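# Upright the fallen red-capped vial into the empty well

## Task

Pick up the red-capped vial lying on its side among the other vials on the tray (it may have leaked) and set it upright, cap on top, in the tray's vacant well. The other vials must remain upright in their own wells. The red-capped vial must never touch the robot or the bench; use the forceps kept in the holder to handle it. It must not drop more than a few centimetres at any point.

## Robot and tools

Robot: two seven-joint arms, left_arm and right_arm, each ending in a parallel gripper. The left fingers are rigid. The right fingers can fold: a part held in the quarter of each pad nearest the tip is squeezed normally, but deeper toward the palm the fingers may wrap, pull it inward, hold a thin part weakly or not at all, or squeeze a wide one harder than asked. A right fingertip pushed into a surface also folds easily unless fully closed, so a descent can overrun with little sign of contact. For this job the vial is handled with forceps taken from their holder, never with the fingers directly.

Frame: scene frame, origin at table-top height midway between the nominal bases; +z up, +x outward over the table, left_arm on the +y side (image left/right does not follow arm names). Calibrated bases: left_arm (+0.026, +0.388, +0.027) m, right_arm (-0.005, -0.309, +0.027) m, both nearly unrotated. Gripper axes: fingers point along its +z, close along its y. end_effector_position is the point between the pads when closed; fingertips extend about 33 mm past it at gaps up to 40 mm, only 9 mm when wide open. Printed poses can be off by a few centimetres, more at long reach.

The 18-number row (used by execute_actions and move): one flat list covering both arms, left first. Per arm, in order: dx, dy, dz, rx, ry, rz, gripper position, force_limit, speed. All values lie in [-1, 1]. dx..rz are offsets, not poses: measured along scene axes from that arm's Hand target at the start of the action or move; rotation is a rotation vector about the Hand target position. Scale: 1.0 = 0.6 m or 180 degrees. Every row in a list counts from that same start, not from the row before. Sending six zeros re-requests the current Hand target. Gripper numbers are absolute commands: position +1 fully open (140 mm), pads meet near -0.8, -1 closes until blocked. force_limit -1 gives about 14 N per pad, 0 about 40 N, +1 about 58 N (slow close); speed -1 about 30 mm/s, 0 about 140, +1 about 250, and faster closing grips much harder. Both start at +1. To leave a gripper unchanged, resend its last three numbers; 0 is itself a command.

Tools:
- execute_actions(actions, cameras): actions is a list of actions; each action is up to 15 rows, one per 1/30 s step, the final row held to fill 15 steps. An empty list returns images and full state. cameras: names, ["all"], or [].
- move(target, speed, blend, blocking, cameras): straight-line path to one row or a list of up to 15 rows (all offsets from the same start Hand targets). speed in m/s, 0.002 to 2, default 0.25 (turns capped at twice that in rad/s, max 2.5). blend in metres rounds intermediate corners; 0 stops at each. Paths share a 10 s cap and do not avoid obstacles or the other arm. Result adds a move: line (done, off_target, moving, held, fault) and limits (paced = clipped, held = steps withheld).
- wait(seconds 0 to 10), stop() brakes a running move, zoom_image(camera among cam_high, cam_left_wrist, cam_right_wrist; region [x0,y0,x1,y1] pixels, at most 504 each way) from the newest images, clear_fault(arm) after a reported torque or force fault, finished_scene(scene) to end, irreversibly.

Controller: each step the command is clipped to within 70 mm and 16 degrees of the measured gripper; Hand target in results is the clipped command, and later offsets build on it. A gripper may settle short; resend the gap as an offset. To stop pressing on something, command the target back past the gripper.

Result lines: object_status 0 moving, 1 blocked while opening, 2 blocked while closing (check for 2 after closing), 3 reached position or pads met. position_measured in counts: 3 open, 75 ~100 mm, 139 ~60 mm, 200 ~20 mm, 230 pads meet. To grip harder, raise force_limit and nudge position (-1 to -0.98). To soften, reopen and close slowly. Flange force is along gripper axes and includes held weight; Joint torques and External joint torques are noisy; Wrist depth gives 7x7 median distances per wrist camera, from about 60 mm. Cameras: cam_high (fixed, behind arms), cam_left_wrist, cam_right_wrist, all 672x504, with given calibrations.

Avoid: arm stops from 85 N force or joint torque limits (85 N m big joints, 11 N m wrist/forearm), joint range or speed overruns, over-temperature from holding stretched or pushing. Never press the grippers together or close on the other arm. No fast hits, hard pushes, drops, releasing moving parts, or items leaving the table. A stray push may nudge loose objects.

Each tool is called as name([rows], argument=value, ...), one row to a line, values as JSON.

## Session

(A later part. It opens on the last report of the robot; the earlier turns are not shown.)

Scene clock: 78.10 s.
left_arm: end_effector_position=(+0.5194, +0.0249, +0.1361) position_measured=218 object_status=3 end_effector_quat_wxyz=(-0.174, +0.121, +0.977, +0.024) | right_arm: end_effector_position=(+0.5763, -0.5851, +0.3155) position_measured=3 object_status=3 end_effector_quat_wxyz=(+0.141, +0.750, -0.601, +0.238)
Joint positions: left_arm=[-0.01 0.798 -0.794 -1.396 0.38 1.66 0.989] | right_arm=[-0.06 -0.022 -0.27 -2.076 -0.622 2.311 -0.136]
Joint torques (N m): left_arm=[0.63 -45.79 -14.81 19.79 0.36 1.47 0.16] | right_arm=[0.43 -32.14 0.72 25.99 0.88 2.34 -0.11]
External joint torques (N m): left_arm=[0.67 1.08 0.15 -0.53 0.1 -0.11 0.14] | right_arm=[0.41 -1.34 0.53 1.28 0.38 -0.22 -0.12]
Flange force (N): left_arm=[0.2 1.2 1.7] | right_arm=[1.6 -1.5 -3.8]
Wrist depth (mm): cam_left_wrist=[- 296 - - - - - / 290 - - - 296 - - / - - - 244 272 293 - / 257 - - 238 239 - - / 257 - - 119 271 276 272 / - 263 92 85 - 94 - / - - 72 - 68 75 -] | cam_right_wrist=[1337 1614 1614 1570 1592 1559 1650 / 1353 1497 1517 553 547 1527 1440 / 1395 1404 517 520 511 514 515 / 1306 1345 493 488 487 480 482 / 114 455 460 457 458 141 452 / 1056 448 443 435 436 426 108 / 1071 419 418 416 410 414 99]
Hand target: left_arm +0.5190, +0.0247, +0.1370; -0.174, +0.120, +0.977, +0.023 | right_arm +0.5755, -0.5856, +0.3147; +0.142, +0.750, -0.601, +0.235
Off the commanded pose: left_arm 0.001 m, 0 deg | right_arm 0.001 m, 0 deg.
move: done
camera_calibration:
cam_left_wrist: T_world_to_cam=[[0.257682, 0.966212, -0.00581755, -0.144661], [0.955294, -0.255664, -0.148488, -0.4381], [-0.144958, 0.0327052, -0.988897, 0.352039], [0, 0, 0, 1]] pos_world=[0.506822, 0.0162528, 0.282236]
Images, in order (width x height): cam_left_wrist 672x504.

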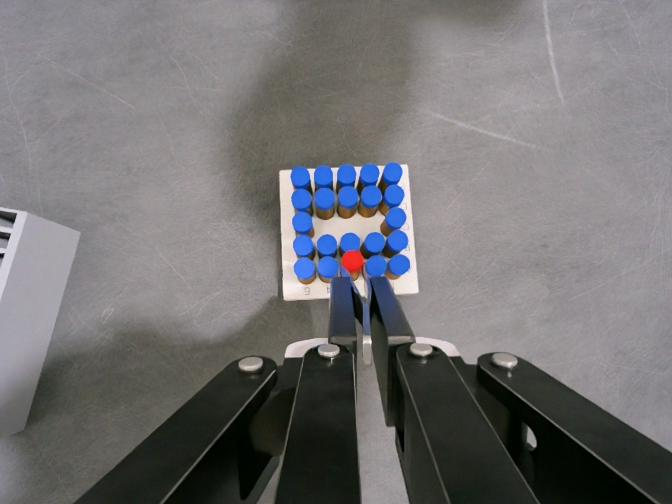

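move([
  [0,0,-0.007,0,0,0,-0.71,-1,-1,0,0,0,0,0,0,1,1,1],
], speed=0.04, cameras=["cam_left_wrist"])

zoom_image(camera="cam_left_wrist", region=[320, 235, 380, 285])

Scene clock: 78.90 s.
left_arm: end_effector_position=(+0.5188, +0.0243, +0.1350) position_measured=218 object_status=3 end_effector_quat_wxyz=(-0.173, +0.121, +0.977, +0.023) | right_arm: end_effector_position=(+0.5763, -0.5851, +0.3155) position_measured=3 object_status=3 end_effector_quat_wxyz=(+0.141, +0.750, -0.601, +0.238)
Joint positions: left_arm=[-0.01 0.798 -0.794 -1.399 0.38 1.663 0.989] | right_arm=[-0.06 -0.022 -0.27 -2.076 -0.622 2.311 -0.136]
Joint velocities: left_arm=[0 0 0 0 0 0.004 0] | right_arm=[within noise]
Joint torques (N m): left_arm=[0.37 -44.21 -14.54 19.04 0.36 1.68 0.15] | right_arm=[0.35 -32.17 0.74 25.99 0.86 2.33 -0.18]
External joint torques (N m): left_arm=[0.37 2.49 0.37 -1.18 0.1 0.11 0.14] | right_arm=[0.49 -1.58 0.71 1.39 0.37 -0.2 -0.19]
Flange force (N): left_arm=[-1.4 0.4 3.9] | right_arm=[1.6 -1.4 -4.3]
Wrist depth (mm): cam_left_wrist=[- - - - - - - / - - - - 305 - - / - - 283 243 270 - 290 / 264 - - 238 262 - - / 259 - - 120 270 - - / - - 92 85 - 94 - / - - 72 - 68 75 -] | cam_right_wrist=[1277 1581 1614 1581 1592 1603 1497 / 1362 1477 1527 553 547 1674 1497 / 1431 1378 1570 517 515 503 515 / 1362 1314 493 490 484 485 479 / 114 456 463 459 461 142 458 / 1066 1159 443 454 435 424 108 / 1071 419 417 421 415 408 99]
Hand target: left_arm +0.5190, +0.0247, +0.1328; -0.174, +0.120, +0.977, +0.023 | right_arm +0.5755, -0.5856, +0.3147; +0.142, +0.750, -0.601, +0.235
Off the commanded pose: left_arm 0.002 m, 0 deg | right_arm 0.001 m, 0 deg.
move: done
camera_calibration:
cam_left_wrist: T_world_to_cam=[[0.258644, 0.96595, -0.00667639, -0.144369], [0.95508, -0.256756, -0.147984, -0.437792], [-0.144659, 0.0318986, -0.988967, 0.350857], [0, 0, 0, 1]] pos_world=[0.506221, 0.015855, 0.281236]
Images, in order (width x height): cam_left_wrist 672x504.

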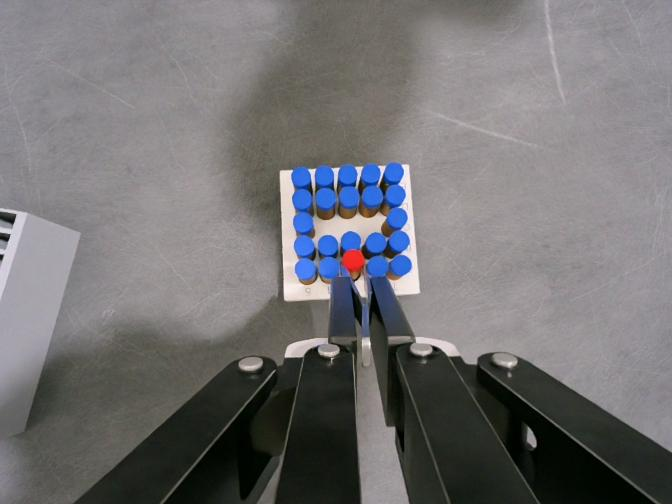

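Scaled by 8.400 from the camera's 672x504 image, which has a finer 960x720 frame.

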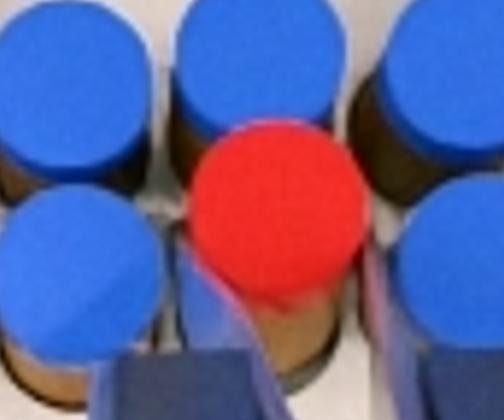

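move([
  [0.0018,0.0004,0.0055,0,0,0,-0.71,-1,-1,0,0,0,0,0,0,1,1,1],
  [0.0018,0.0004,-0.004,0,0,0,-0.71,-1,-1,0,0,0,0,0,0,1,1,1],
], speed=0.02, cameras=["cam_left_wrist"])

zoom_image(camera="cam_left_wrist", region=[320, 235, 380, 285])

Scene clock: 80.77 s.
left_arm: end_effector_position=(+0.5191, +0.0245, +0.1321) position_measured=218 object_status=3 end_effector_quat_wxyz=(-0.175, +0.120, +0.977, +0.022) | right_arm: end_effector_position=(+0.5763, -0.5851, +0.3155) position_measured=3 object_status=3 end_effector_quat_wxyz=(+0.141, +0.750, -0.601, +0.238)
Joint positions: left_arm=[-0.01 0.804 -0.792 -1.397 0.38 1.666 0.989] | right_arm=[-0.06 -0.022 -0.27 -2.076 -0.622 2.311 -0.136]
Joint velocities: left_arm=[0 -0.001 -0.001 0 0 0.004 0.001] | right_arm=[within noise]
Joint torques (N m): left_arm=[0.12 -44.98 -14.51 19.55 0.64 1.63 0.15] | right_arm=[0.38 -32.14 0.73 25.98 0.88 2.31 -0.2]
External joint torques (N m): left_arm=[-0.02 2.08 0.44 -0.79 0.37 0.05 0.14] | right_arm=[0.4 -1.32 0.58 1.26 0.38 -0.25 -0.21]
Flange force (N): left_arm=[-3.5 -0.8 2.4] | right_arm=[1.8 -1.6 -3.8]
Wrist depth (mm): cam_left_wrist=[- - - 302 - 307 - / - - - 300 - 291 - / - - - 239 - - - / 249 - - 235 260 - - / - - - 119 111 - 270 / - - 92 85 - 94 - / - - 72 - 68 76 -] | cam_right_wrist=[1263 1603 1592 1638 1614 1538 1581 / 1468 1487 1468 545 547 1527 1468 / 1458 1395 529 515 511 515 511 / 1299 1330 496 489 487 486 483 / 114 450 460 460 470 142 455 / 1056 448 439 438 435 425 108 / 1087 420 415 415 413 413 98]
Hand target: left_arm +0.5201, +0.0249, +0.1304; -0.174, +0.120, +0.977, +0.023 | right_arm +0.5755, -0.5856, +0.3147; +0.142, +0.750, -0.601, +0.235
Off the commanded pose: left_arm 0.002 m, 0 deg | right_arm 0.001 m, 0 deg.
move: done
camera_calibration:
cam_left_wrist: T_world_to_cam=[[0.2562, 0.966586, -0.00858419, -0.143112], [0.955248, -0.254533, -0.150711, -0.438269], [-0.14786, 0.0304122, -0.988541, 0.349637], [0, 0, 0, 1]] pos_world=[0.507018, 0.0161427, 0.27835]
Images, in order (width x height): cam_left_wrist 672x504.

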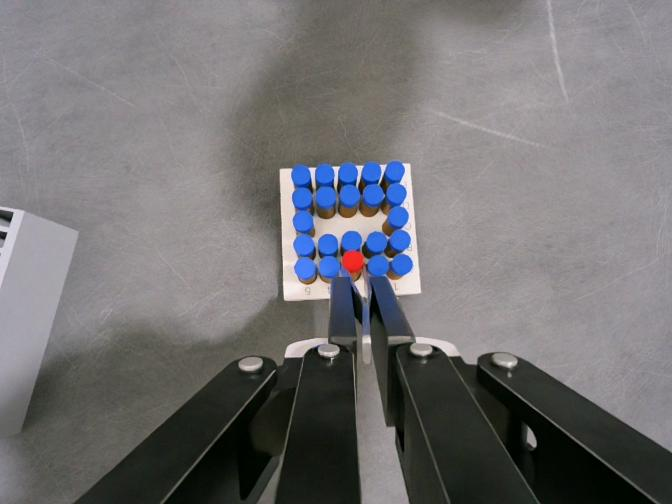

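Scaled by 8.400 from the camera's 672x504 image, which has a finer 960x720 frame.

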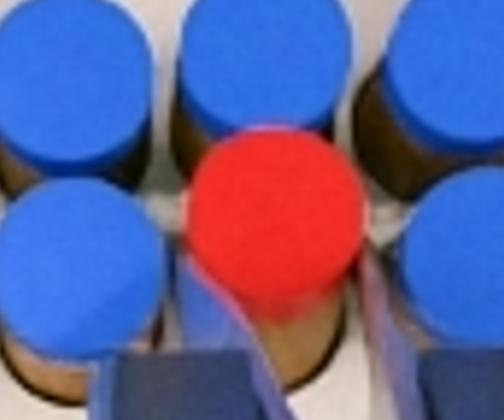

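move([
  [0.0006,0,-0.004,0,0,0,-0.71,-1,-1,0,0,0,0,0,0,1,1,1],
], speed=0.02, cameras=["cam_left_wrist"])

zoom_image(camera="cam_left_wrist", region=[320, 235, 380, 285])

Scene clock: 81.57 s.
left_arm: end_effector_position=(+0.5200, +0.0245, +0.1305) position_measured=218 object_status=3 end_effector_quat_wxyz=(-0.174, +0.120, +0.977, +0.022) | right_arm: end_effector_position=(+0.5763, -0.5851, +0.3155) position_measured=3 object_status=3 end_effector_quat_wxyz=(+0.141, +0.750, -0.601, +0.238)
Joint positions: left_arm=[-0.01 0.806 -0.791 -1.397 0.382 1.669 0.989] | right_arm=[-0.06 -0.022 -0.27 -2.076 -0.622 2.311 -0.136]
Joint torques (N m): left_arm=[-0.15 -44.22 -14.27 19.37 0.77 1.75 0.16] | right_arm=[0.37 -32.19 0.66 25.97 0.85 2.34 -0.21]
External joint torques (N m): left_arm=[0.05 2.93 0.93 -0.88 0.52 0.16 0.15] | right_arm=[0.47 -1.35 0.58 1.25 0.35 -0.22 -0.22]
Flange force (N): left_arm=[-6.1 -1.4 3.1] | right_arm=[1.7 -1.5 -3.8]
Wrist depth (mm): cam_left_wrist=[297 - - - - 302 - / - - - - - - 290 / - - - 242 - - - / 246 276 - 233 248 - - / - 274 264 120 110 - - / - - 92 85 - 94 - / - - 72 - 68 76 -] | cam_right_wrist=[1222 1603 1592 1603 1603 1548 1517 / 1353 1527 1497 550 550 1477 1497 / 1378 1404 523 518 513 515 509 / 1330 1322 496 488 483 480 482 / 114 140 - 464 453 141 452 / 1056 1142 439 433 435 427 108 / 1092 416 420 408 407 418 99]
Hand target: left_arm +0.5204, +0.0249, +0.1280; -0.174, +0.120, +0.977, +0.023 | right_arm +0.5755, -0.5856, +0.3147; +0.142, +0.750, -0.601, +0.235
Off the commanded pose: left_arm 0.003 m, 0 deg | right_arm 0.001 m, 0 deg.
move: done
camera_calibration:
cam_left_wrist: T_world_to_cam=[[0.255252, 0.96683, -0.00924536, -0.142833], [0.955657, -0.253731, -0.149466, -0.439698], [-0.146854, 0.0293159, -0.988724, 0.347708], [0, 0, 0, 1]] pos_world=[0.507721, 0.0163369, 0.276746]
Images, in order (width x height): cam_left_wrist 672x504.

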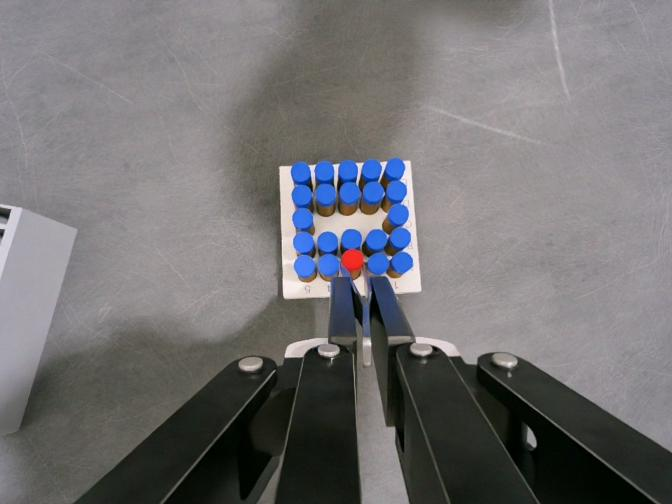

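Scaled by 8.400 from the camera's 672x504 image, which has a finer 960x720 frame.

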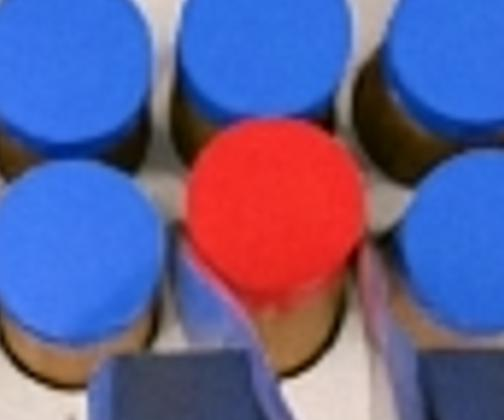

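Sinking. One more, then release.

move([
  [0.0005,0,-0.004,0,0,0,-0.71,-1,-1,0,0,0,0,0,0,1,1,1],
  [0.0005,0,-0.004,0,0,0,-0.695,-1,-1,0,0,0,0,0,0,1,1,1],
  [0.0005,0,-0.004,0,0,0,-0.68,-1,-1,0,0,0,0,0,0,1,1,1],
], speed=0.02, cameras=["cam_left_wrist"])

zoom_image(camera="cam_left_wrist", region=[320, 235, 380, 285])

Scene clock: 83.43 s.
left_arm: end_effector_position=(+0.5204, +0.0247, +0.1276) position_measured=214 object_status=3 end_effector_quat_wxyz=(-0.175, +0.120, +0.977, +0.022) | right_arm: end_effector_position=(+0.5763, -0.5851, +0.3155) position_measured=3 object_status=3 end_effector_quat_wxyz=(+0.141, +0.750, -0.601, +0.238)
Joint positions: left_arm=[-0.01 0.811 -0.79 -1.398 0.384 1.673 0.989] | right_arm=[-0.06 -0.022 -0.27 -2.076 -0.622 2.311 -0.136]
Joint torques (N m): left_arm=[-0.32 -44.84 -14.54 19.48 0.74 1.59 0.19] | right_arm=[0.41 -32.16 0.71 25.94 0.86 2.31 -0.19]
External joint torques (N m): left_arm=[-0.68 2.3 0.33 -0.84 0.46 0.01 0.18] | right_arm=[0.38 -1.48 0.5 1.27 0.36 -0.25 -0.2]
Flange force (N): left_arm=[-5.3 -2.3 2.0] | right_arm=[1.7 -1.2 -4.0]
Wrist depth (mm): cam_left_wrist=[- - - - - - - / - 286 282 283 - - - / - - - 239 278 - - / 246 - 267 230 261 274 - / - 261 - 119 113 - - / - - 92 80 98 94 - / - - 73 - 68 76 -] | cam_right_wrist=[1284 1517 1592 1581 1581 1570 1626 / 1299 1458 1517 549 551 1468 1449 / 1387 1449 1592 520 517 516 509 / 1362 1299 487 497 501 481 485 / 114 454 463 457 451 142 452 / 1061 446 437 441 441 425 108 / 1108 423 421 418 416 415 99]
Hand target: left_arm +0.5207, +0.0249, +0.1256; -0.174, +0.120, +0.977, +0.023 | right_arm +0.5755, -0.5856, +0.3147; +0.142, +0.750, -0.601, +0.235
Off the commanded pose: left_arm 0.002 m, 0 deg | right_arm 0.001 m, 0 deg.
move: done; target 2's new numbers were sent with left_arm's hand 0.004 m and 0 deg from that target
camera_calibration:
cam_left_wrist: T_world_to_cam=[[0.255126, 0.966862, -0.00942629, -0.143068], [0.955631, -0.253623, -0.149819, -0.440464], [-0.147245, 0.0292145, -0.988669, 0.344996], [0, 0, 0, 1]] pos_world=[0.50822, 0.0165362, 0.273748]
Images, in order (width x height): cam_left_wrist 672x504.

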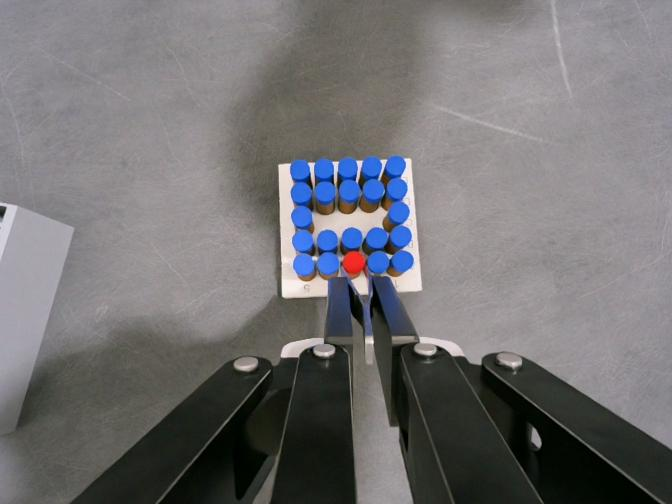

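Scaled by 8.400 from the camera's 672x504 image, which has a finer 960x720 frame.

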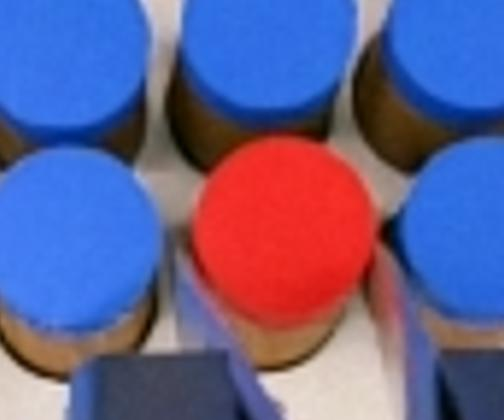

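move([
  [0.0095,-0.0024,0.0265,0,0,0,-0.68,-1,-1,0,0,0,0,0,0,1,1,1],
], speed=0.02, cameras=["cam_left_wrist"])

zoom_image(camera="cam_left_wrist", region=[320, 235, 380, 285])

Scene clock: 84.87 s.
left_arm: end_effector_position=(+0.5278, +0.0237, +0.1417) position_measured=214 object_status=3 end_effector_quat_wxyz=(-0.172, +0.117, +0.978, +0.022) | right_arm: end_effector_position=(+0.5763, -0.5851, +0.3155) position_measured=3 object_status=3 end_effector_quat_wxyz=(+0.141, +0.750, -0.601, +0.238)
Joint positions: left_arm=[-0.022 0.812 -0.79 -1.351 0.384 1.637 0.989] | right_arm=[-0.06 -0.022 -0.27 -2.076 -0.622 2.311 -0.136]
Joint velocities: left_arm=[0 0.001 0.003 -0.001 0.001 -0.004 0] | right_arm=[within noise]
Joint torques (N m): left_arm=[-0.38 -45.47 -14.65 20.28 0.35 1.27 0.38] | right_arm=[0.39 -32.15 0.73 26.01 0.86 2.31 -0.21]
External joint torques (N m): left_arm=[-0.54 2.18 0.12 -0.12 0.08 -0.32 0.36] | right_arm=[0.37 -1.36 0.53 1.3 0.36 -0.25 -0.22]
Flange force (N): left_arm=[-8.7 -3.3 -1.3] | right_arm=[1.9 -1.6 -3.9]
Wrist depth (mm): cam_left_wrist=[- - - 303 - - - / 296 298 - - 310 - - / - - - 252 274 - - / 266 284 - 243 242 - - / 258 272 - 114 114 - - / - - 92 80 98 94 - / - - 73 - 68 76 -] | cam_right_wrist=[1337 1581 1603 1638 1548 1538 1603 / 1330 1548 1477 554 555 1487 1458 / 1370 1449 532 521 514 511 514 / 1337 1322 492 486 484 477 480 / 114 140 - - - 141 454 / 1066 448 440 436 431 426 108 / 1092 415 417 413 416 415 99]
Hand target: left_arm +0.5264, +0.0235, +0.1415; -0.174, +0.120, +0.977, +0.023 | right_arm +0.5755, -0.5856, +0.3147; +0.142, +0.750, -0.601, +0.235
Off the commanded pose: left_arm 0.001 m, 0 deg | right_arm 0.001 m, 0 deg.
move: done
camera_calibration:
cam_left_wrist: T_world_to_cam=[[0.249687, 0.968306, -0.00635942, -0.141452], [0.9579, -0.247954, -0.144725, -0.447735], [-0.141715, 0.0300443, -0.989451, 0.35729], [0, 0, 0, 1]] pos_world=[0.514837, 0.0152163, 0.287823]
Images, in order (width x height): cam_left_wrist 672x504.

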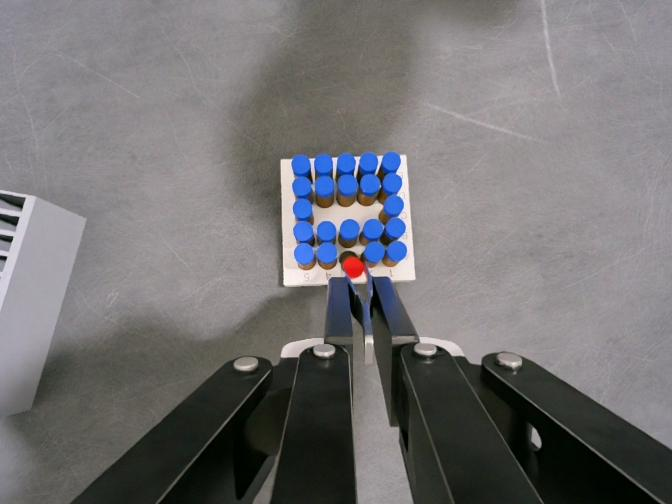

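Scaled by 8.400 from the camera's 672x504 image, which has a finer 960x720 frame.

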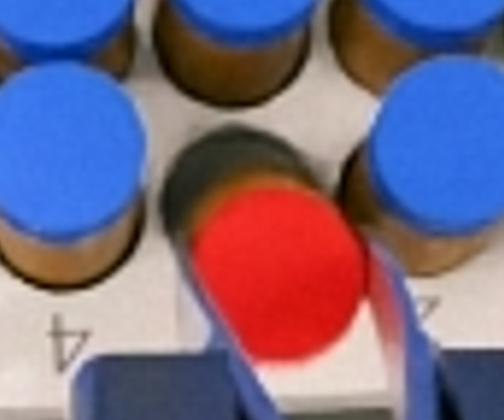

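move([
  [-0.0095,0.0023,-0.012,0,0,0,-0.68,-1,-1,0,0,0,0,0,0,1,1,1],
], speed=0.03, cameras=["cam_left_wrist","cam_high"])

zoom_image(camera="cam_left_wrist", region=[320, 235, 380, 285])

Scene clock: 86.47 s.
left_arm: end_effector_position=(+0.5201, +0.0260, +0.1334) position_measured=214 object_status=3 end_effector_quat_wxyz=(-0.175, +0.121, +0.977, +0.025) | right_arm: end_effector_position=(+0.5763, -0.5851, +0.3155) position_measured=3 object_status=3 end_effector_quat_wxyz=(+0.141, +0.750, -0.601, +0.238)
Joint positions: left_arm=[-0.012 0.806 -0.793 -1.39 0.384 1.656 0.989] | right_arm=[-0.06 -0.022 -0.27 -2.076 -0.622 2.311 -0.136]
Joint velocities: left_arm=[0.001 -0.001 0 0 -0.001 0.005 -0.001] | right_arm=[within noise]
Joint torques (N m): left_arm=[0.77 -45.81 -15.19 19.39 0.36 1.56 0.16] | right_arm=[0.43 -32.17 0.65 25.99 0.87 2.33 -0.2]
External joint torques (N m): left_arm=[0.69 1.04 -0.31 -0.78 0.1 0 0.15] | right_arm=[0.58 -1.16 0.63 1.16 0.37 -0.23 -0.21]
Flange force (N): left_arm=[2.5 1.9 2.7] | right_arm=[1.6 -1.8 -3.6]
Wrist depth (mm): cam_left_wrist=[- - - - - - - / - - - - - - - / - - - 242 - - - / 268 - - 235 240 - - / 261 - - 119 114 - - / - - 91 80 98 94 262 / - - 73 - 68 76 -] | cam_right_wrist=[1306 1603 1626 1626 1559 1548 1570 / 1387 1517 1548 557 558 1477 1468 / 1404 1413 526 521 - 515 509 / 1314 1345 489 490 472 490 474 / 114 452 469 460 459 141 450 / 1061 448 440 440 438 432 108 / 1066 416 417 415 413 412 99]
Hand target: left_arm +0.5207, +0.0249, +0.1343; -0.174, +0.120, +0.977, +0.023 | right_arm +0.5755, -0.5856, +0.3147; +0.142, +0.750, -0.601, +0.235
Off the commanded pose: left_arm 0.002 m, 0 deg | right_arm 0.001 m, 0 deg.
move: done
camera_calibration:
cam_left_wrist: T_world_to_cam=[[0.257544, 0.966257, -0.00433678, -0.146008], [0.954809, -0.255177, -0.152394, -0.438114], [-0.148359, 0.0351075, -0.98831, 0.351151], [0, 0, 0, 1]] pos_world=[0.508015, 0.0169568, 0.279647]
Images, in order (width x height): cam_high 672x504, cam_left_wrist 672x504.

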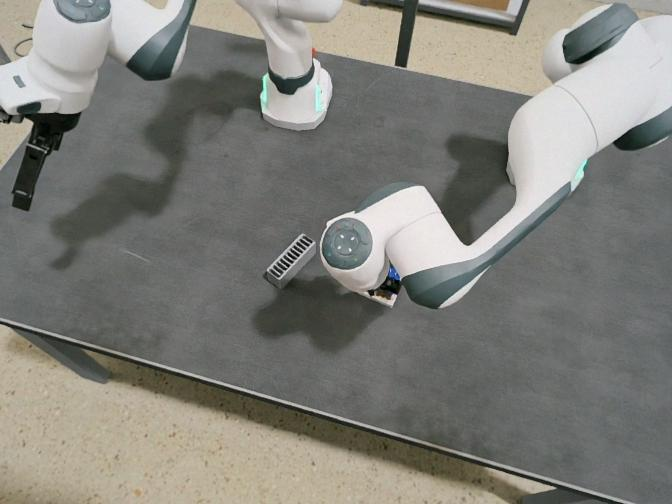

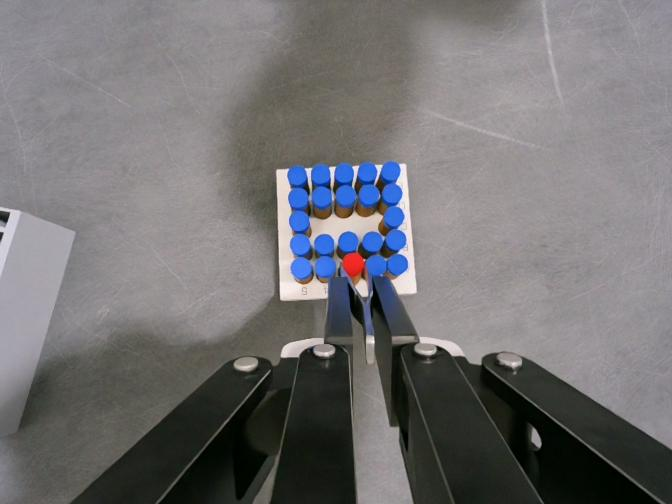

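Scaled by 8.400 from the camera's 672x504 image, which has a finer 960x720 frame.

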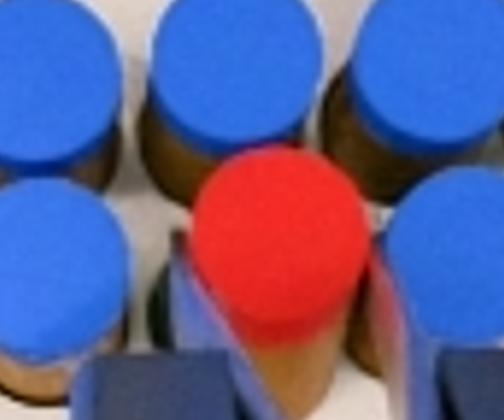

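move([
  [-0.0005,-0.0021,0.004,0,0,0,-0.68,-1,-1,0,0,0,0,0,0,1,1,1],
], speed=0.02, cameras=["cam_left_wrist"])

zoom_image(camera="cam_left_wrist", region=[320, 235, 380, 285])

Scene clock: 87.37 s.
left_arm: end_effector_position=(+0.5209, +0.0252, +0.1348) position_measured=214 object_status=3 end_effector_quat_wxyz=(-0.174, +0.121, +0.977, +0.024) | right_arm: end_effector_position=(+0.5763, -0.5851, +0.3155) position_measured=3 object_status=3 end_effector_quat_wxyz=(+0.141, +0.750, -0.601, +0.238)
Joint positions: left_arm=[-0.012 0.805 -0.794 -1.388 0.384 1.657 0.989] | right_arm=[-0.06 -0.022 -0.27 -2.076 -0.622 2.311 -0.136]
Joint torques (N m): left_arm=[0.03 -45.76 -15.06 20.15 0.34 1.46 0.22] | right_arm=[0.43 -32.16 0.72 25.95 0.89 2.32 -0.19]
External joint torques (N m): left_arm=[-0.11 1.26 -0.15 -0.13 0.07 -0.11 0.21] | right_arm=[0.35 -1.34 0.47 1.2 0.4 -0.25 -0.19]
Flange force (N): left_arm=[-3.7 -1.2 -0.1] | right_arm=[1.8 -1.3 -3.7]
Wrist depth (mm): cam_left_wrist=[- - - - - - 310 / - - - - - - - / - 289 286 247 - - 290 / 265 277 276 238 235 - - / 263 275 - 120 113 - - / - - 92 80 98 94 - / - - 73 - 68 76 -] | cam_right_wrist=[1314 1570 1603 1638 1603 1638 1548 / 1292 1517 1527 547 543 1497 1477 / 1440 1404 528 520 513 513 514 / 1345 1322 491 484 487 484 473 / 114 455 459 460 462 141 452 / 1061 452 442 435 434 427 108 / 1071 415 419 415 412 409 98]
Hand target: left_arm +0.5204, +0.0236, +0.1367; -0.174, +0.120, +0.977, +0.023 | right_arm +0.5755, -0.5856, +0.3147; +0.142, +0.750, -0.601, +0.235
Off the commanded pose: left_arm 0.003 m, 0 deg | right_arm 0.001 m, 0 deg.
move: done
camera_calibration:
cam_left_wrist: T_world_to_cam=[[0.257336, 0.966306, -0.0055793, -0.145287], [0.955267, -0.255258, -0.14936, -0.439587], [-0.145752, 0.033106, -0.988767, 0.351353], [0, 0, 0, 1]] pos_world=[0.508521, 0.0165522, 0.280938]
Images, in order (width x height): cam_left_wrist 672x504.

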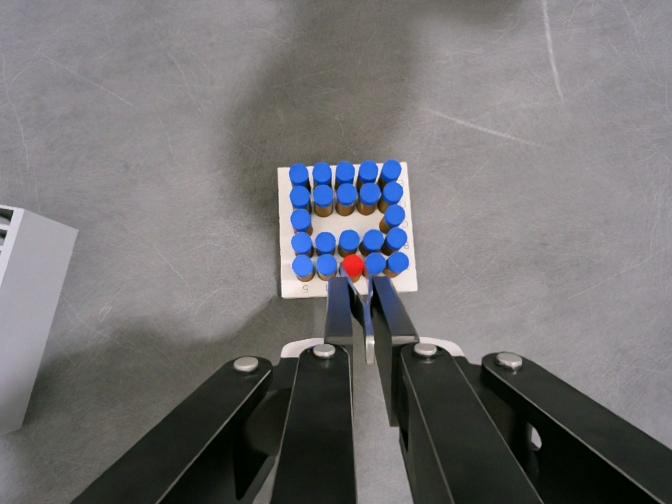

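Scaled by 8.400 from the camera's 672x504 image, which has a finer 960x720 frame.

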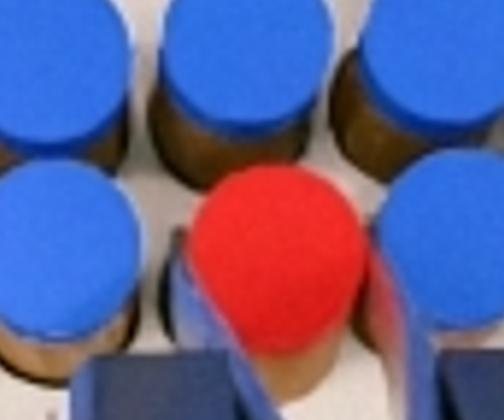

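move([
  [-0.0028,-0.0008,0,0,0,0,-0.68,-1,-1,0,0,0,0,0,0,1,1,1],
], speed=0.02, cameras=["cam_left_wrist"])

zoom_image(camera="cam_left_wrist", region=[320, 235, 380, 285])

Scene clock: 88.20 s.
left_arm: end_effector_position=(+0.5195, +0.0246, +0.1356) position_measured=214 object_status=3 end_effector_quat_wxyz=(-0.174, +0.122, +0.977, +0.024) | right_arm: end_effector_position=(+0.5763, -0.5851, +0.3155) position_measured=3 object_status=3 end_effector_quat_wxyz=(+0.141, +0.750, -0.601, +0.238)
Joint positions: left_arm=[-0.012 0.801 -0.795 -1.392 0.384 1.657 0.989] | right_arm=[-0.06 -0.022 -0.27 -2.076 -0.622 2.311 -0.136]
Joint torques (N m): left_arm=[0.32 -45.52 -15.2 19.52 0 1.45 0.07] | right_arm=[0.43 -32.23 0.71 25.97 0.87 2.33 -0.18]
External joint torques (N m): left_arm=[0.42 1.17 -0.23 -0.63 -0.25 -0.12 0.06] | right_arm=[0.37 -1.49 0.46 1.28 0.38 -0.24 -0.18]
Flange force (N): left_arm=[0.8 0.8 1.7] | right_arm=[1.8 -1.1 -4.0]
Wrist depth (mm): cam_left_wrist=[- - - - - 311 - / - - - 300 - - - / - - - 244 281 - 291 / 262 276 - 238 282 - 284 / 251 - - 120 113 274 - / - - 91 80 98 94 - / - - 73 - 68 76 -] | cam_right_wrist=[1322 1603 1614 1592 1614 1559 1626 / 1362 1487 1507 - 554 1507 1440 / 1353 1431 531 520 518 496 505 / 1337 1314 475 490 485 483 485 / 114 452 464 458 460 141 120 / 1061 448 436 436 434 425 108 / 1056 419 419 415 409 410 98]
Hand target: left_arm +0.5187, +0.0231, +0.1367; -0.174, +0.120, +0.977, +0.023 | right_arm +0.5755, -0.5856, +0.3147; +0.142, +0.750, -0.601, +0.235
Off the commanded pose: left_arm 0.002 m, 0 deg | right_arm 0.001 m, 0 deg.
move: done
camera_calibration:
cam_left_wrist: T_world_to_cam=[[0.260459, 0.965473, -0.00485404, -0.146008], [0.954508, -0.25825, -0.149067, -0.437843], [-0.145173, 0.0341925, -0.988815, 0.351747], [0, 0, 0, 1]] pos_world=[0.507018, 0.0158665, 0.281836]
Images, in order (width x height): cam_left_wrist 672x504.

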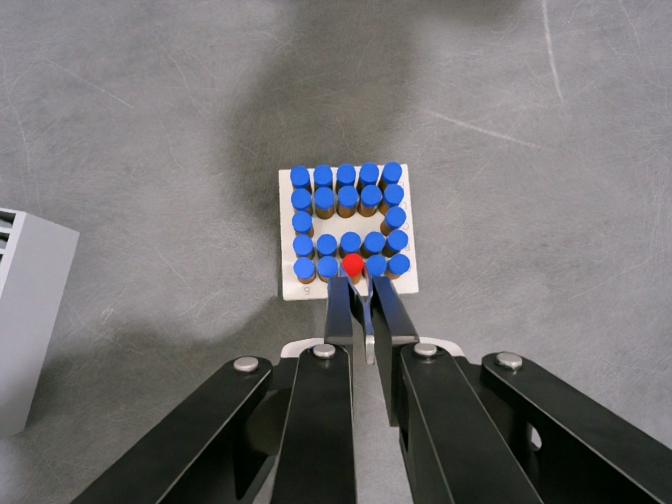

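Scaled by 8.400 from the camera's 672x504 image, which has a finer 960x720 frame.

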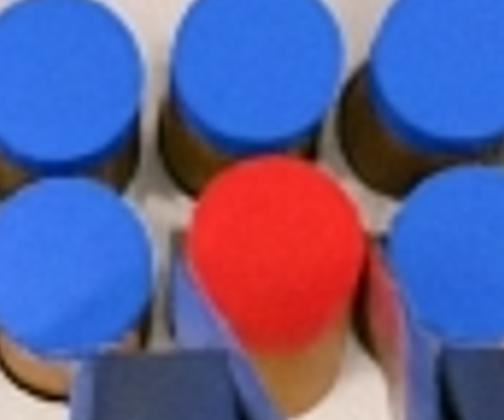

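move([
  [-0.0016,0.0002,0,0,0,0,-0.68,-1,-1,0,0,0,0,0,0,1,1,1],
  [-0.0016,0.0002,-0.008,0,0,0,-0.68,-1,-1,0,0,0,0,0,0,1,1,1],
], speed=0.02, cameras=["cam_left_wrist"])

zoom_image(camera="cam_left_wrist", region=[320, 235, 380, 285])

Scene clock: 89.60 s.
left_arm: end_effector_position=(+0.5173, +0.0232, +0.1335) position_measured=214 object_status=3 end_effector_quat_wxyz=(-0.174, +0.124, +0.977, +0.024) | right_arm: end_effector_position=(+0.5763, -0.5851, +0.3155) position_measured=3 object_status=3 end_effector_quat_wxyz=(+0.141, +0.750, -0.601, +0.238)
Joint positions: left_arm=[-0.011 0.8 -0.796 -1.402 0.383 1.665 0.989] | right_arm=[-0.06 -0.022 -0.27 -2.076 -0.622 2.311 -0.136]
Joint velocities: left_arm=[0 -0.001 -0.001 0 0.002 0.005 0] | right_arm=[within noise]
Joint torques (N m): left_arm=[0.34 -44.61 -14.7 19.57 0.32 1.6 0.06] | right_arm=[0.33 -32.16 0.73 25.98 0.85 2.32 -0.24]
External joint torques (N m): left_arm=[0.63 2.24 0.53 -0.63 0.07 0.02 0.05] | right_arm=[0.43 -1.29 0.66 1.19 0.35 -0.24 -0.25]
Flange force (N): left_arm=[-3.2 -0.1 2.3] | right_arm=[1.7 -1.5 -3.8]
Wrist depth (mm): cam_left_wrist=[- - - - - - 317 / - - - - - - - / - - - 270 - - - / 256 - - 235 245 - - / 249 - - 119 113 - - / - - 92 80 98 94 260 / - - 73 - 68 76 -] | cam_right_wrist=[1306 1614 1592 1674 1603 1581 1581 / 1413 1517 1548 557 546 1507 1497 / 1404 1422 528 521 511 523 503 / 1314 1330 497 486 485 479 476 / 114 140 458 464 448 141 458 / 1076 1228 439 436 436 418 108 / 1076 423 416 416 414 409 99]
Hand target: left_arm +0.5178, +0.0232, +0.1319; -0.174, +0.120, +0.977, +0.023 | right_arm +0.5755, -0.5856, +0.3147; +0.142, +0.750, -0.601, +0.235
Off the commanded pose: left_arm 0.002 m, 0 deg | right_arm 0.001 m, 0 deg.
move: done
camera_calibration:
cam_left_wrist: T_world_to_cam=[[0.263159, 0.964727, -0.0070336, -0.145229], [0.953719, -0.261242, -0.148904, -0.435926], [-0.145489, 0.0324774, -0.988827, 0.349477], [0, 0, 0, 1]] pos_world=[0.504815, 0.014874, 0.27964]
Images, in order (width x height): cam_left_wrist 672x504.

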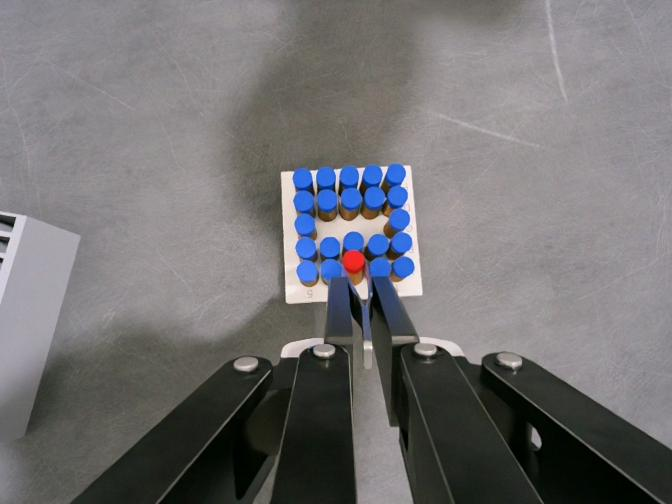

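Scaled by 8.400 from the camera's 672x504 image, which has a finer 960x720 frame.

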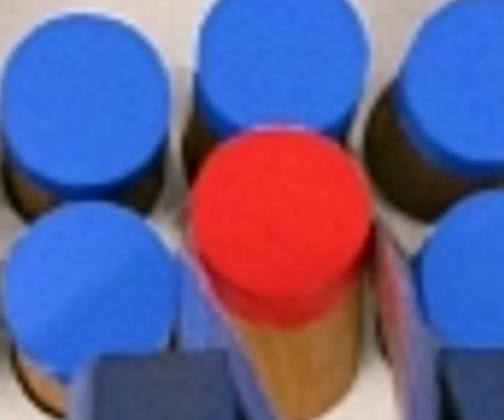

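move([
  [0,0.001,0.0095,0,0,0,-0.68,-1,-1,0,0,0,0,0,0,1,1,1],
], speed=0.02, cameras=["cam_left_wrist"])

zoom_image(camera="cam_left_wrist", region=[320, 235, 380, 285])

Scene clock: 90.50 s.
left_arm: end_effector_position=(+0.5183, +0.0236, +0.1358) position_measured=214 object_status=3 end_effector_quat_wxyz=(-0.172, +0.123, +0.977, +0.023) | right_arm: end_effector_position=(+0.5763, -0.5851, +0.3155) position_measured=3 object_status=3 end_effector_quat_wxyz=(+0.141, +0.750, -0.601, +0.238)
Joint positions: left_arm=[-0.01 0.795 -0.796 -1.402 0.381 1.664 0.989] | right_arm=[-0.06 -0.022 -0.27 -2.076 -0.622 2.311 -0.136]
Joint velocities: left_arm=[0 -0.001 -0.002 -0.001 -0.002 -0.003 0] | right_arm=[within noise]
Joint torques (N m): left_arm=[0.58 -44.67 -14.71 20.15 0.01 1.3 0.06] | right_arm=[0.41 -32.14 0.7 26 0.87 2.34 -0.22]
External joint torques (N m): left_arm=[0.68 1.81 0.23 0.01 -0.25 -0.27 0.05] | right_arm=[0.51 -1.25 0.63 1.2 0.38 -0.22 -0.23]
Flange force (N): left_arm=[-4.7 -0.8 -0.4] | right_arm=[1.7 -1.6 -3.7]
Wrist depth (mm): cam_left_wrist=[- - - - - - - / - - 297 - 297 - - / - - - 241 265 - - / 262 267 - 237 266 283 - / 259 - - 119 112 - - / 257 - 92 80 98 94 - / - - 73 - 68 76 -] | cam_right_wrist=[1292 1592 1638 1662 1559 1538 1592 / 1345 1517 1487 555 546 1422 1497 / 1362 1431 526 517 521 515 509 / 1370 1330 490 523 488 484 483 / 114 456 459 466 458 142 457 / 1056 450 439 435 440 426 108 / 1103 418 412 417 413 415 99]
Hand target: left_arm +0.5178, +0.0238, +0.1376; -0.174, +0.120, +0.977, +0.023 | right_arm +0.5755, -0.5856, +0.3147; +0.142, +0.750, -0.601, +0.235
Off the commanded pose: left_arm 0.002 m, 0 deg | right_arm 0.001 m, 0 deg.
move: done
camera_calibration:
cam_left_wrist: T_world_to_cam=[[0.261457, 0.96519, -0.00691856, -0.144904], [0.954598, -0.259635, -0.146058, -0.437237], [-0.14277, 0.0315835, -0.989252, 0.350561], [0, 0, 0, 1]] pos_world=[0.505322, 0.0152655, 0.281929]
Images, in order (width x height): cam_left_wrist 672x504.

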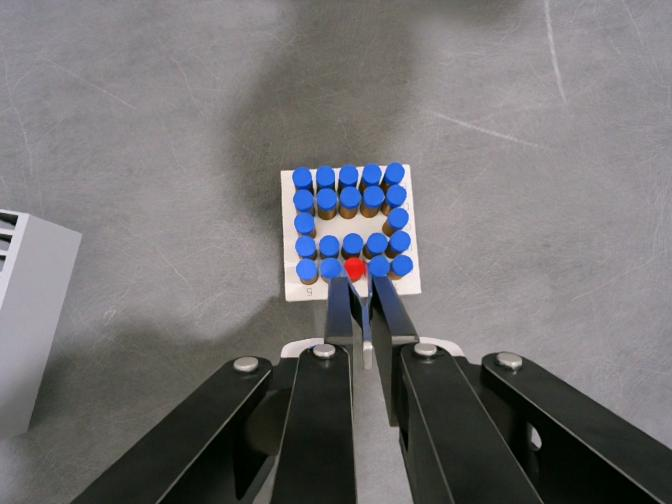

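Scaled by 8.400 from the camera's 672x504 image, which has a finer 960x720 frame.

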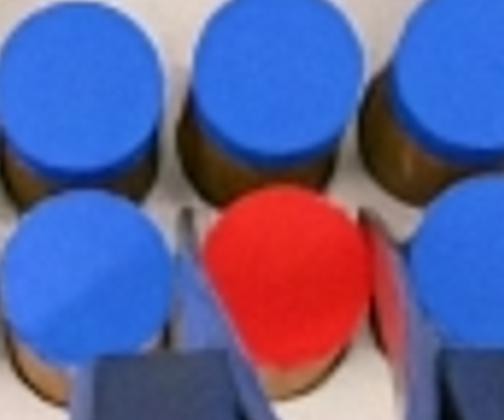

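move([
  [0,0,0,0,0,0,-0.665,-1,-1,0,0,0,0,0,0,1,1,1],
  [0.005,-0.0013,0.014,0,0,0,-0.665,-1,-1,0,0,0,0,0,0,1,1,1],
], speed=0.02, cameras=["cam_left_wrist"])

zoom_image(camera="cam_left_wrist", region=[320, 235, 380, 285])

Scene clock: 92.07 s.
left_arm: end_effector_position=(+0.5228, +0.0246, +0.1447) position_measured=213 object_status=3 end_effector_quat_wxyz=(-0.172, +0.120, +0.978, +0.023) | right_arm: end_effector_position=(+0.5763, -0.5851, +0.3155) position_measured=3 object_status=3 end_effector_quat_wxyz=(+0.141, +0.750, -0.601, +0.238)
Joint positions: left_arm=[-0.013 0.795 -0.797 -1.375 0.38 1.641 0.989] | right_arm=[-0.06 -0.022 -0.27 -2.076 -0.622 2.311 -0.136]
Joint velocities: left_arm=[-0.001 -0.001 -0.001 0.001 -0.001 -0.005 0.001] | right_arm=[within noise]
Joint torques (N m): left_arm=[-0.4 -45.3 -15.05 20.23 0.06 1.3 0.16] | right_arm=[0.36 -32.21 0.66 25.9 0.89 2.34 -0.17]
External joint torques (N m): left_arm=[-0.18 1.79 -0.04 -0.17 -0.2 -0.31 0.15] | right_arm=[0.3 -1.47 0.42 1.23 0.39 -0.22 -0.18]
Flange force (N): left_arm=[-5.6 -2.1 -0.7] | right_arm=[1.8 -1.0 -3.8]
Wrist depth (mm): cam_left_wrist=[311 - - - - - 315 / - - - - - - 309 / - - - 255 - - - / 260 - - 246 249 - - / 261 - - 111 280 - - / 267 271 92 80 - 94 - / - - 74 - 68 71 -] | cam_right_wrist=[1306 1592 1570 1614 1548 1548 1581 / 1345 1570 1458 534 551 1431 1468 / 1395 1422 524 516 515 517 509 / 1353 1353 490 486 485 497 493 / 114 455 465 461 461 142 445 / 1071 450 441 439 438 428 108 / 1066 417 419 417 413 400 99]
Hand target: left_arm +0.5208, +0.0231, +0.1460; -0.174, +0.120, +0.977, +0.023 | right_arm +0.5755, -0.5856, +0.3147; +0.142, +0.750, -0.601, +0.235
Off the commanded pose: left_arm 0.003 m, 0 deg | right_arm 0.001 m, 0 deg.
move: done
camera_calibration:
cam_left_wrist: T_world_to_cam=[[0.25528, 0.966852, -0.00545436, -0.144048], [0.956435, -0.253348, -0.145075, -0.441269], [-0.141648, 0.0318182, -0.989406, 0.359433], [0, 0, 0, 1]] pos_world=[0.509731, 0.0160416, 0.290822]
Images, in order (width x height): cam_left_wrist 672x504.

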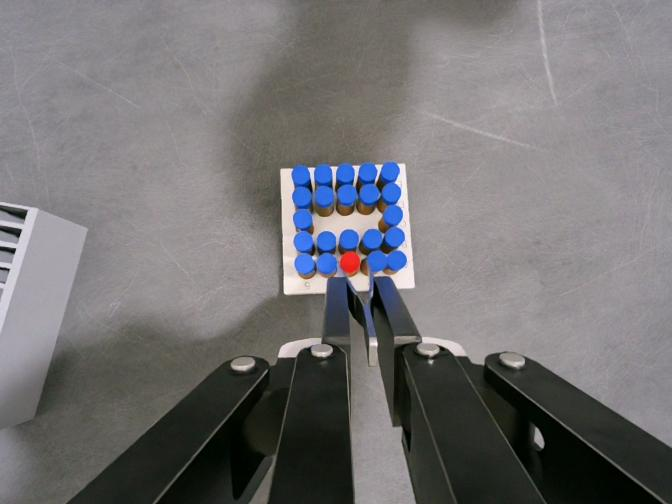

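Scaled by 8.400 from the camera's 672x504 image, which has a finer 960x720 frame.

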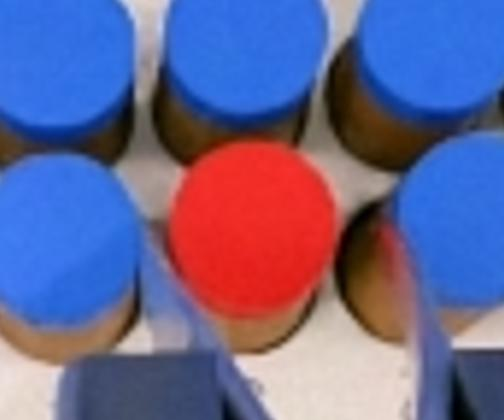

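move([
  [-0.0006,-0.0022,0.001,0,0,0,-0.675,-1,-1,0,0,0,0,0,0,1,1,1],
  [0.005,-0.0035,0.016,0,0,0,-0.675,-1,-1,0,0,0,0,0,0,1,1,1],
], speed=0.02, cameras=["cam_left_wrist"])

zoom_image(camera="cam_left_wrist", region=[320, 235, 380, 285])

Scene clock: 93.90 s.
left_arm: end_effector_position=(+0.5262, +0.0224, +0.1553) position_measured=214 object_status=3 end_effector_quat_wxyz=(-0.171, +0.119, +0.978, +0.024) | right_arm: end_effector_position=(+0.5763, -0.5851, +0.3155) position_measured=3 object_status=3 end_effector_quat_wxyz=(+0.141, +0.750, -0.601, +0.238)
Joint positions: left_arm=[-0.024 0.797 -0.797 -1.341 0.378 1.614 0.989] | right_arm=[-0.06 -0.022 -0.27 -2.076 -0.622 2.311 -0.136]
Joint velocities: left_arm=[0 0.001 0.001 0.001 -0.001 -0.005 0] | right_arm=[within noise]
Joint torques (N m): left_arm=[-0.45 -45.12 -14.78 20.43 0.01 1.3 0.18] | right_arm=[0.38 -32.15 0.66 25.91 0.87 2.33 -0.2]
External joint torques (N m): left_arm=[-0.66 2.34 -0.19 -0.16 -0.27 -0.3 0.17] | right_arm=[0.43 -1.27 0.52 1.12 0.37 -0.24 -0.21]
Flange force (N): left_arm=[-8.3 -3.8 -1.5] | right_arm=[1.6 -1.2 -3.7]
Wrist depth (mm): cam_left_wrist=[- - 320 323 - - - / - - - - - - - / - - - 267 308 - - / 267 303 - 258 - - - / 268 - - 114 112 - - / - - 91 80 98 94 - / - - 73 - 68 76 -] | cam_right_wrist=[1353 1559 1603 1650 1614 1614 1581 / 1362 1507 1468 554 561 1538 1440 / 1353 1387 528 516 511 520 511 / 1299 1322 493 488 478 488 478 / 114 458 460 466 458 141 455 / 1076 450 436 449 435 428 108 / 1076 421 415 413 415 411 98]
Hand target: left_arm +0.5238, +0.0210, +0.1556; -0.174, +0.120, +0.977, +0.023 | right_arm +0.5755, -0.5856, +0.3147; +0.142, +0.750, -0.601, +0.235
Off the commanded pose: left_arm 0.003 m, 0 deg | right_arm 0.001 m, 0 deg.
move: done
camera_calibration:
cam_left_wrist: T_world_to_cam=[[0.25357, 0.967308, -0.00422684, -0.142053], [0.957214, -0.251549, -0.143053, -0.444322], [-0.13944, 0.0322279, -0.989706, 0.369377], [0, 0, 0, 1]] pos_world=[0.512837, 0.0137356, 0.301412]
Images, in order (width x height): cam_left_wrist 672x504.

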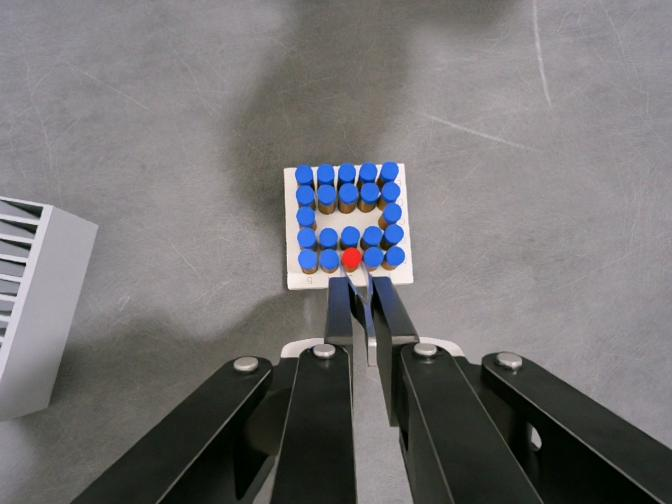

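Scaled by 8.400 from the camera's 672x504 image, which has a finer 960x720 frame.

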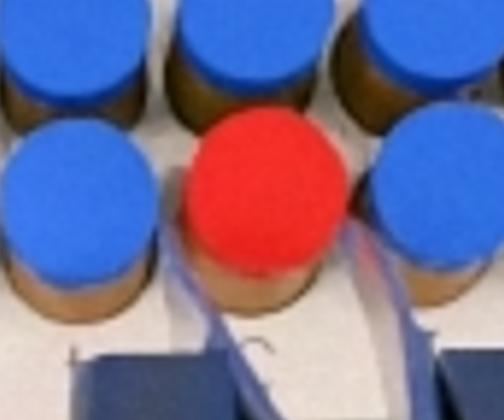

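move([
  [0.008,-0.002,0.022,0,0,0,-0.675,-1,-1,0,0,0,0,0,0,1,1,1],
  [0.035,-0.009,0.1,0,0,0,-0.675,-1,-1,0,0,0,0,0,0,1,1,1],
], speed=[0.02,0.06], blend=[0.003,0], cameras=["cam_left_wrist"])

zoom_image(camera="cam_left_wrist", region=[270, 150, 430, 300])

Scene clock: 96.27 s.
left_arm: end_effector_position=(+0.5449, +0.0141, +0.2165) position_measured=214 object_status=3 end_effector_quat_wxyz=(-0.173, +0.117, +0.978, +0.021) | right_arm: end_effector_position=(+0.5763, -0.5851, +0.3155) position_measured=3 object_status=3 end_effector_quat_wxyz=(+0.141, +0.750, -0.601, +0.238)
Joint positions: left_arm=[-0.103 0.838 -0.795 -1.084 0.38 1.422 1.008] | right_arm=[-0.06 -0.022 -0.27 -2.076 -0.622 2.311 -0.136]
Joint velocities: left_arm=[0.001 0 0.001 0 0 -0.004 0.002] | right_arm=[within noise]
Joint torques (N m): left_arm=[-0.38 -47.65 -12.93 20.31 0.67 1.28 0.31] | right_arm=[0.38 -32.25 0.69 25.99 0.86 2.33 -0.18]
External joint torques (N m): left_arm=[-0.31 2.28 0.38 0.16 0.45 -0.3 0.3] | right_arm=[0.24 -1.34 0.37 1.15 0.36 -0.26 -0.19]
Flange force (N): left_arm=[-13.2 -4.7 -5.4] | right_arm=[1.8 -1.0 -3.6]
Wrist depth (mm): cam_left_wrist=[385 - - - - - - / - - - 368 - - - / - - - 318 - - - / 324 332 - 336 - - - / 304 - - 114 113 - - / - - 92 80 98 94 - / - - 73 - 68 76 -] | cam_right_wrist=[1277 1570 1626 1548 1592 1581 1603 / 1395 1538 1477 558 550 1404 1497 / 1387 1413 531 514 508 513 516 / 1337 1337 490 486 485 486 482 / 114 452 460 459 458 142 114 / 1081 449 433 438 435 426 108 / 1092 421 418 416 413 411 99]
Hand target: left_arm +0.5448, +0.0156, +0.2156; -0.174, +0.120, +0.977, +0.023 | right_arm +0.5755, -0.5856, +0.3147; +0.142, +0.750, -0.601, +0.235
Off the commanded pose: left_arm 0.002 m, 0 deg | right_arm 0.001 m, 0 deg.
move: done
camera_calibration:
cam_left_wrist: T_world_to_cam=[[0.250133, 0.968157, -0.0102938, -0.135312], [0.957471, -0.248923, -0.145902, -0.455152], [-0.143819, 0.0266389, -0.989245, 0.435217], [0, 0, 0, 1]] pos_world=[0.532233, 0.00611163, 0.362735]
Images, in order (width x height): cam_left_wrist 672x504.

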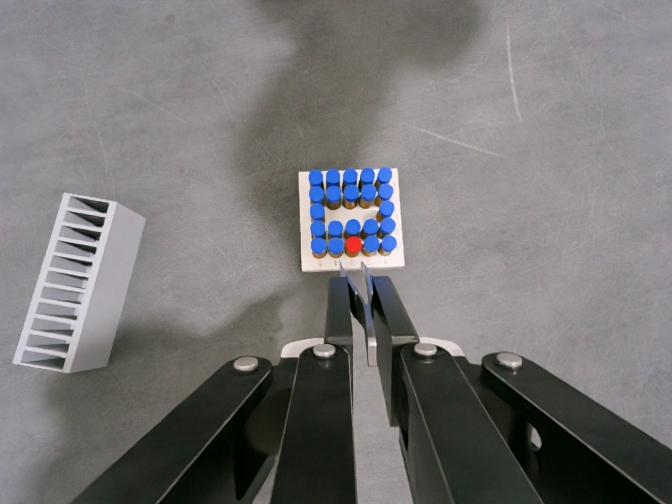

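Scaled by 3.150 from the camera's 672x504 image, which has a finer 960x720 frame.

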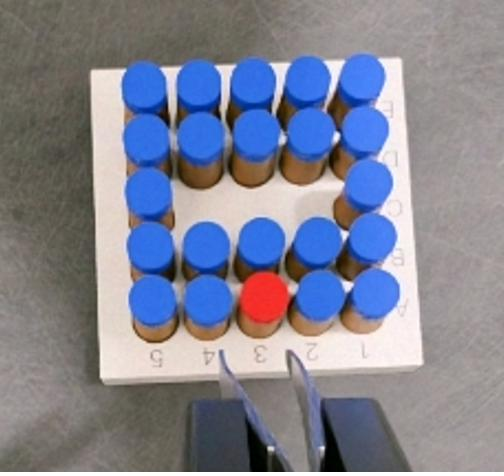

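All standing, red vial in A3.

finished_scene(scene=2)

The scene is finished: the task was done.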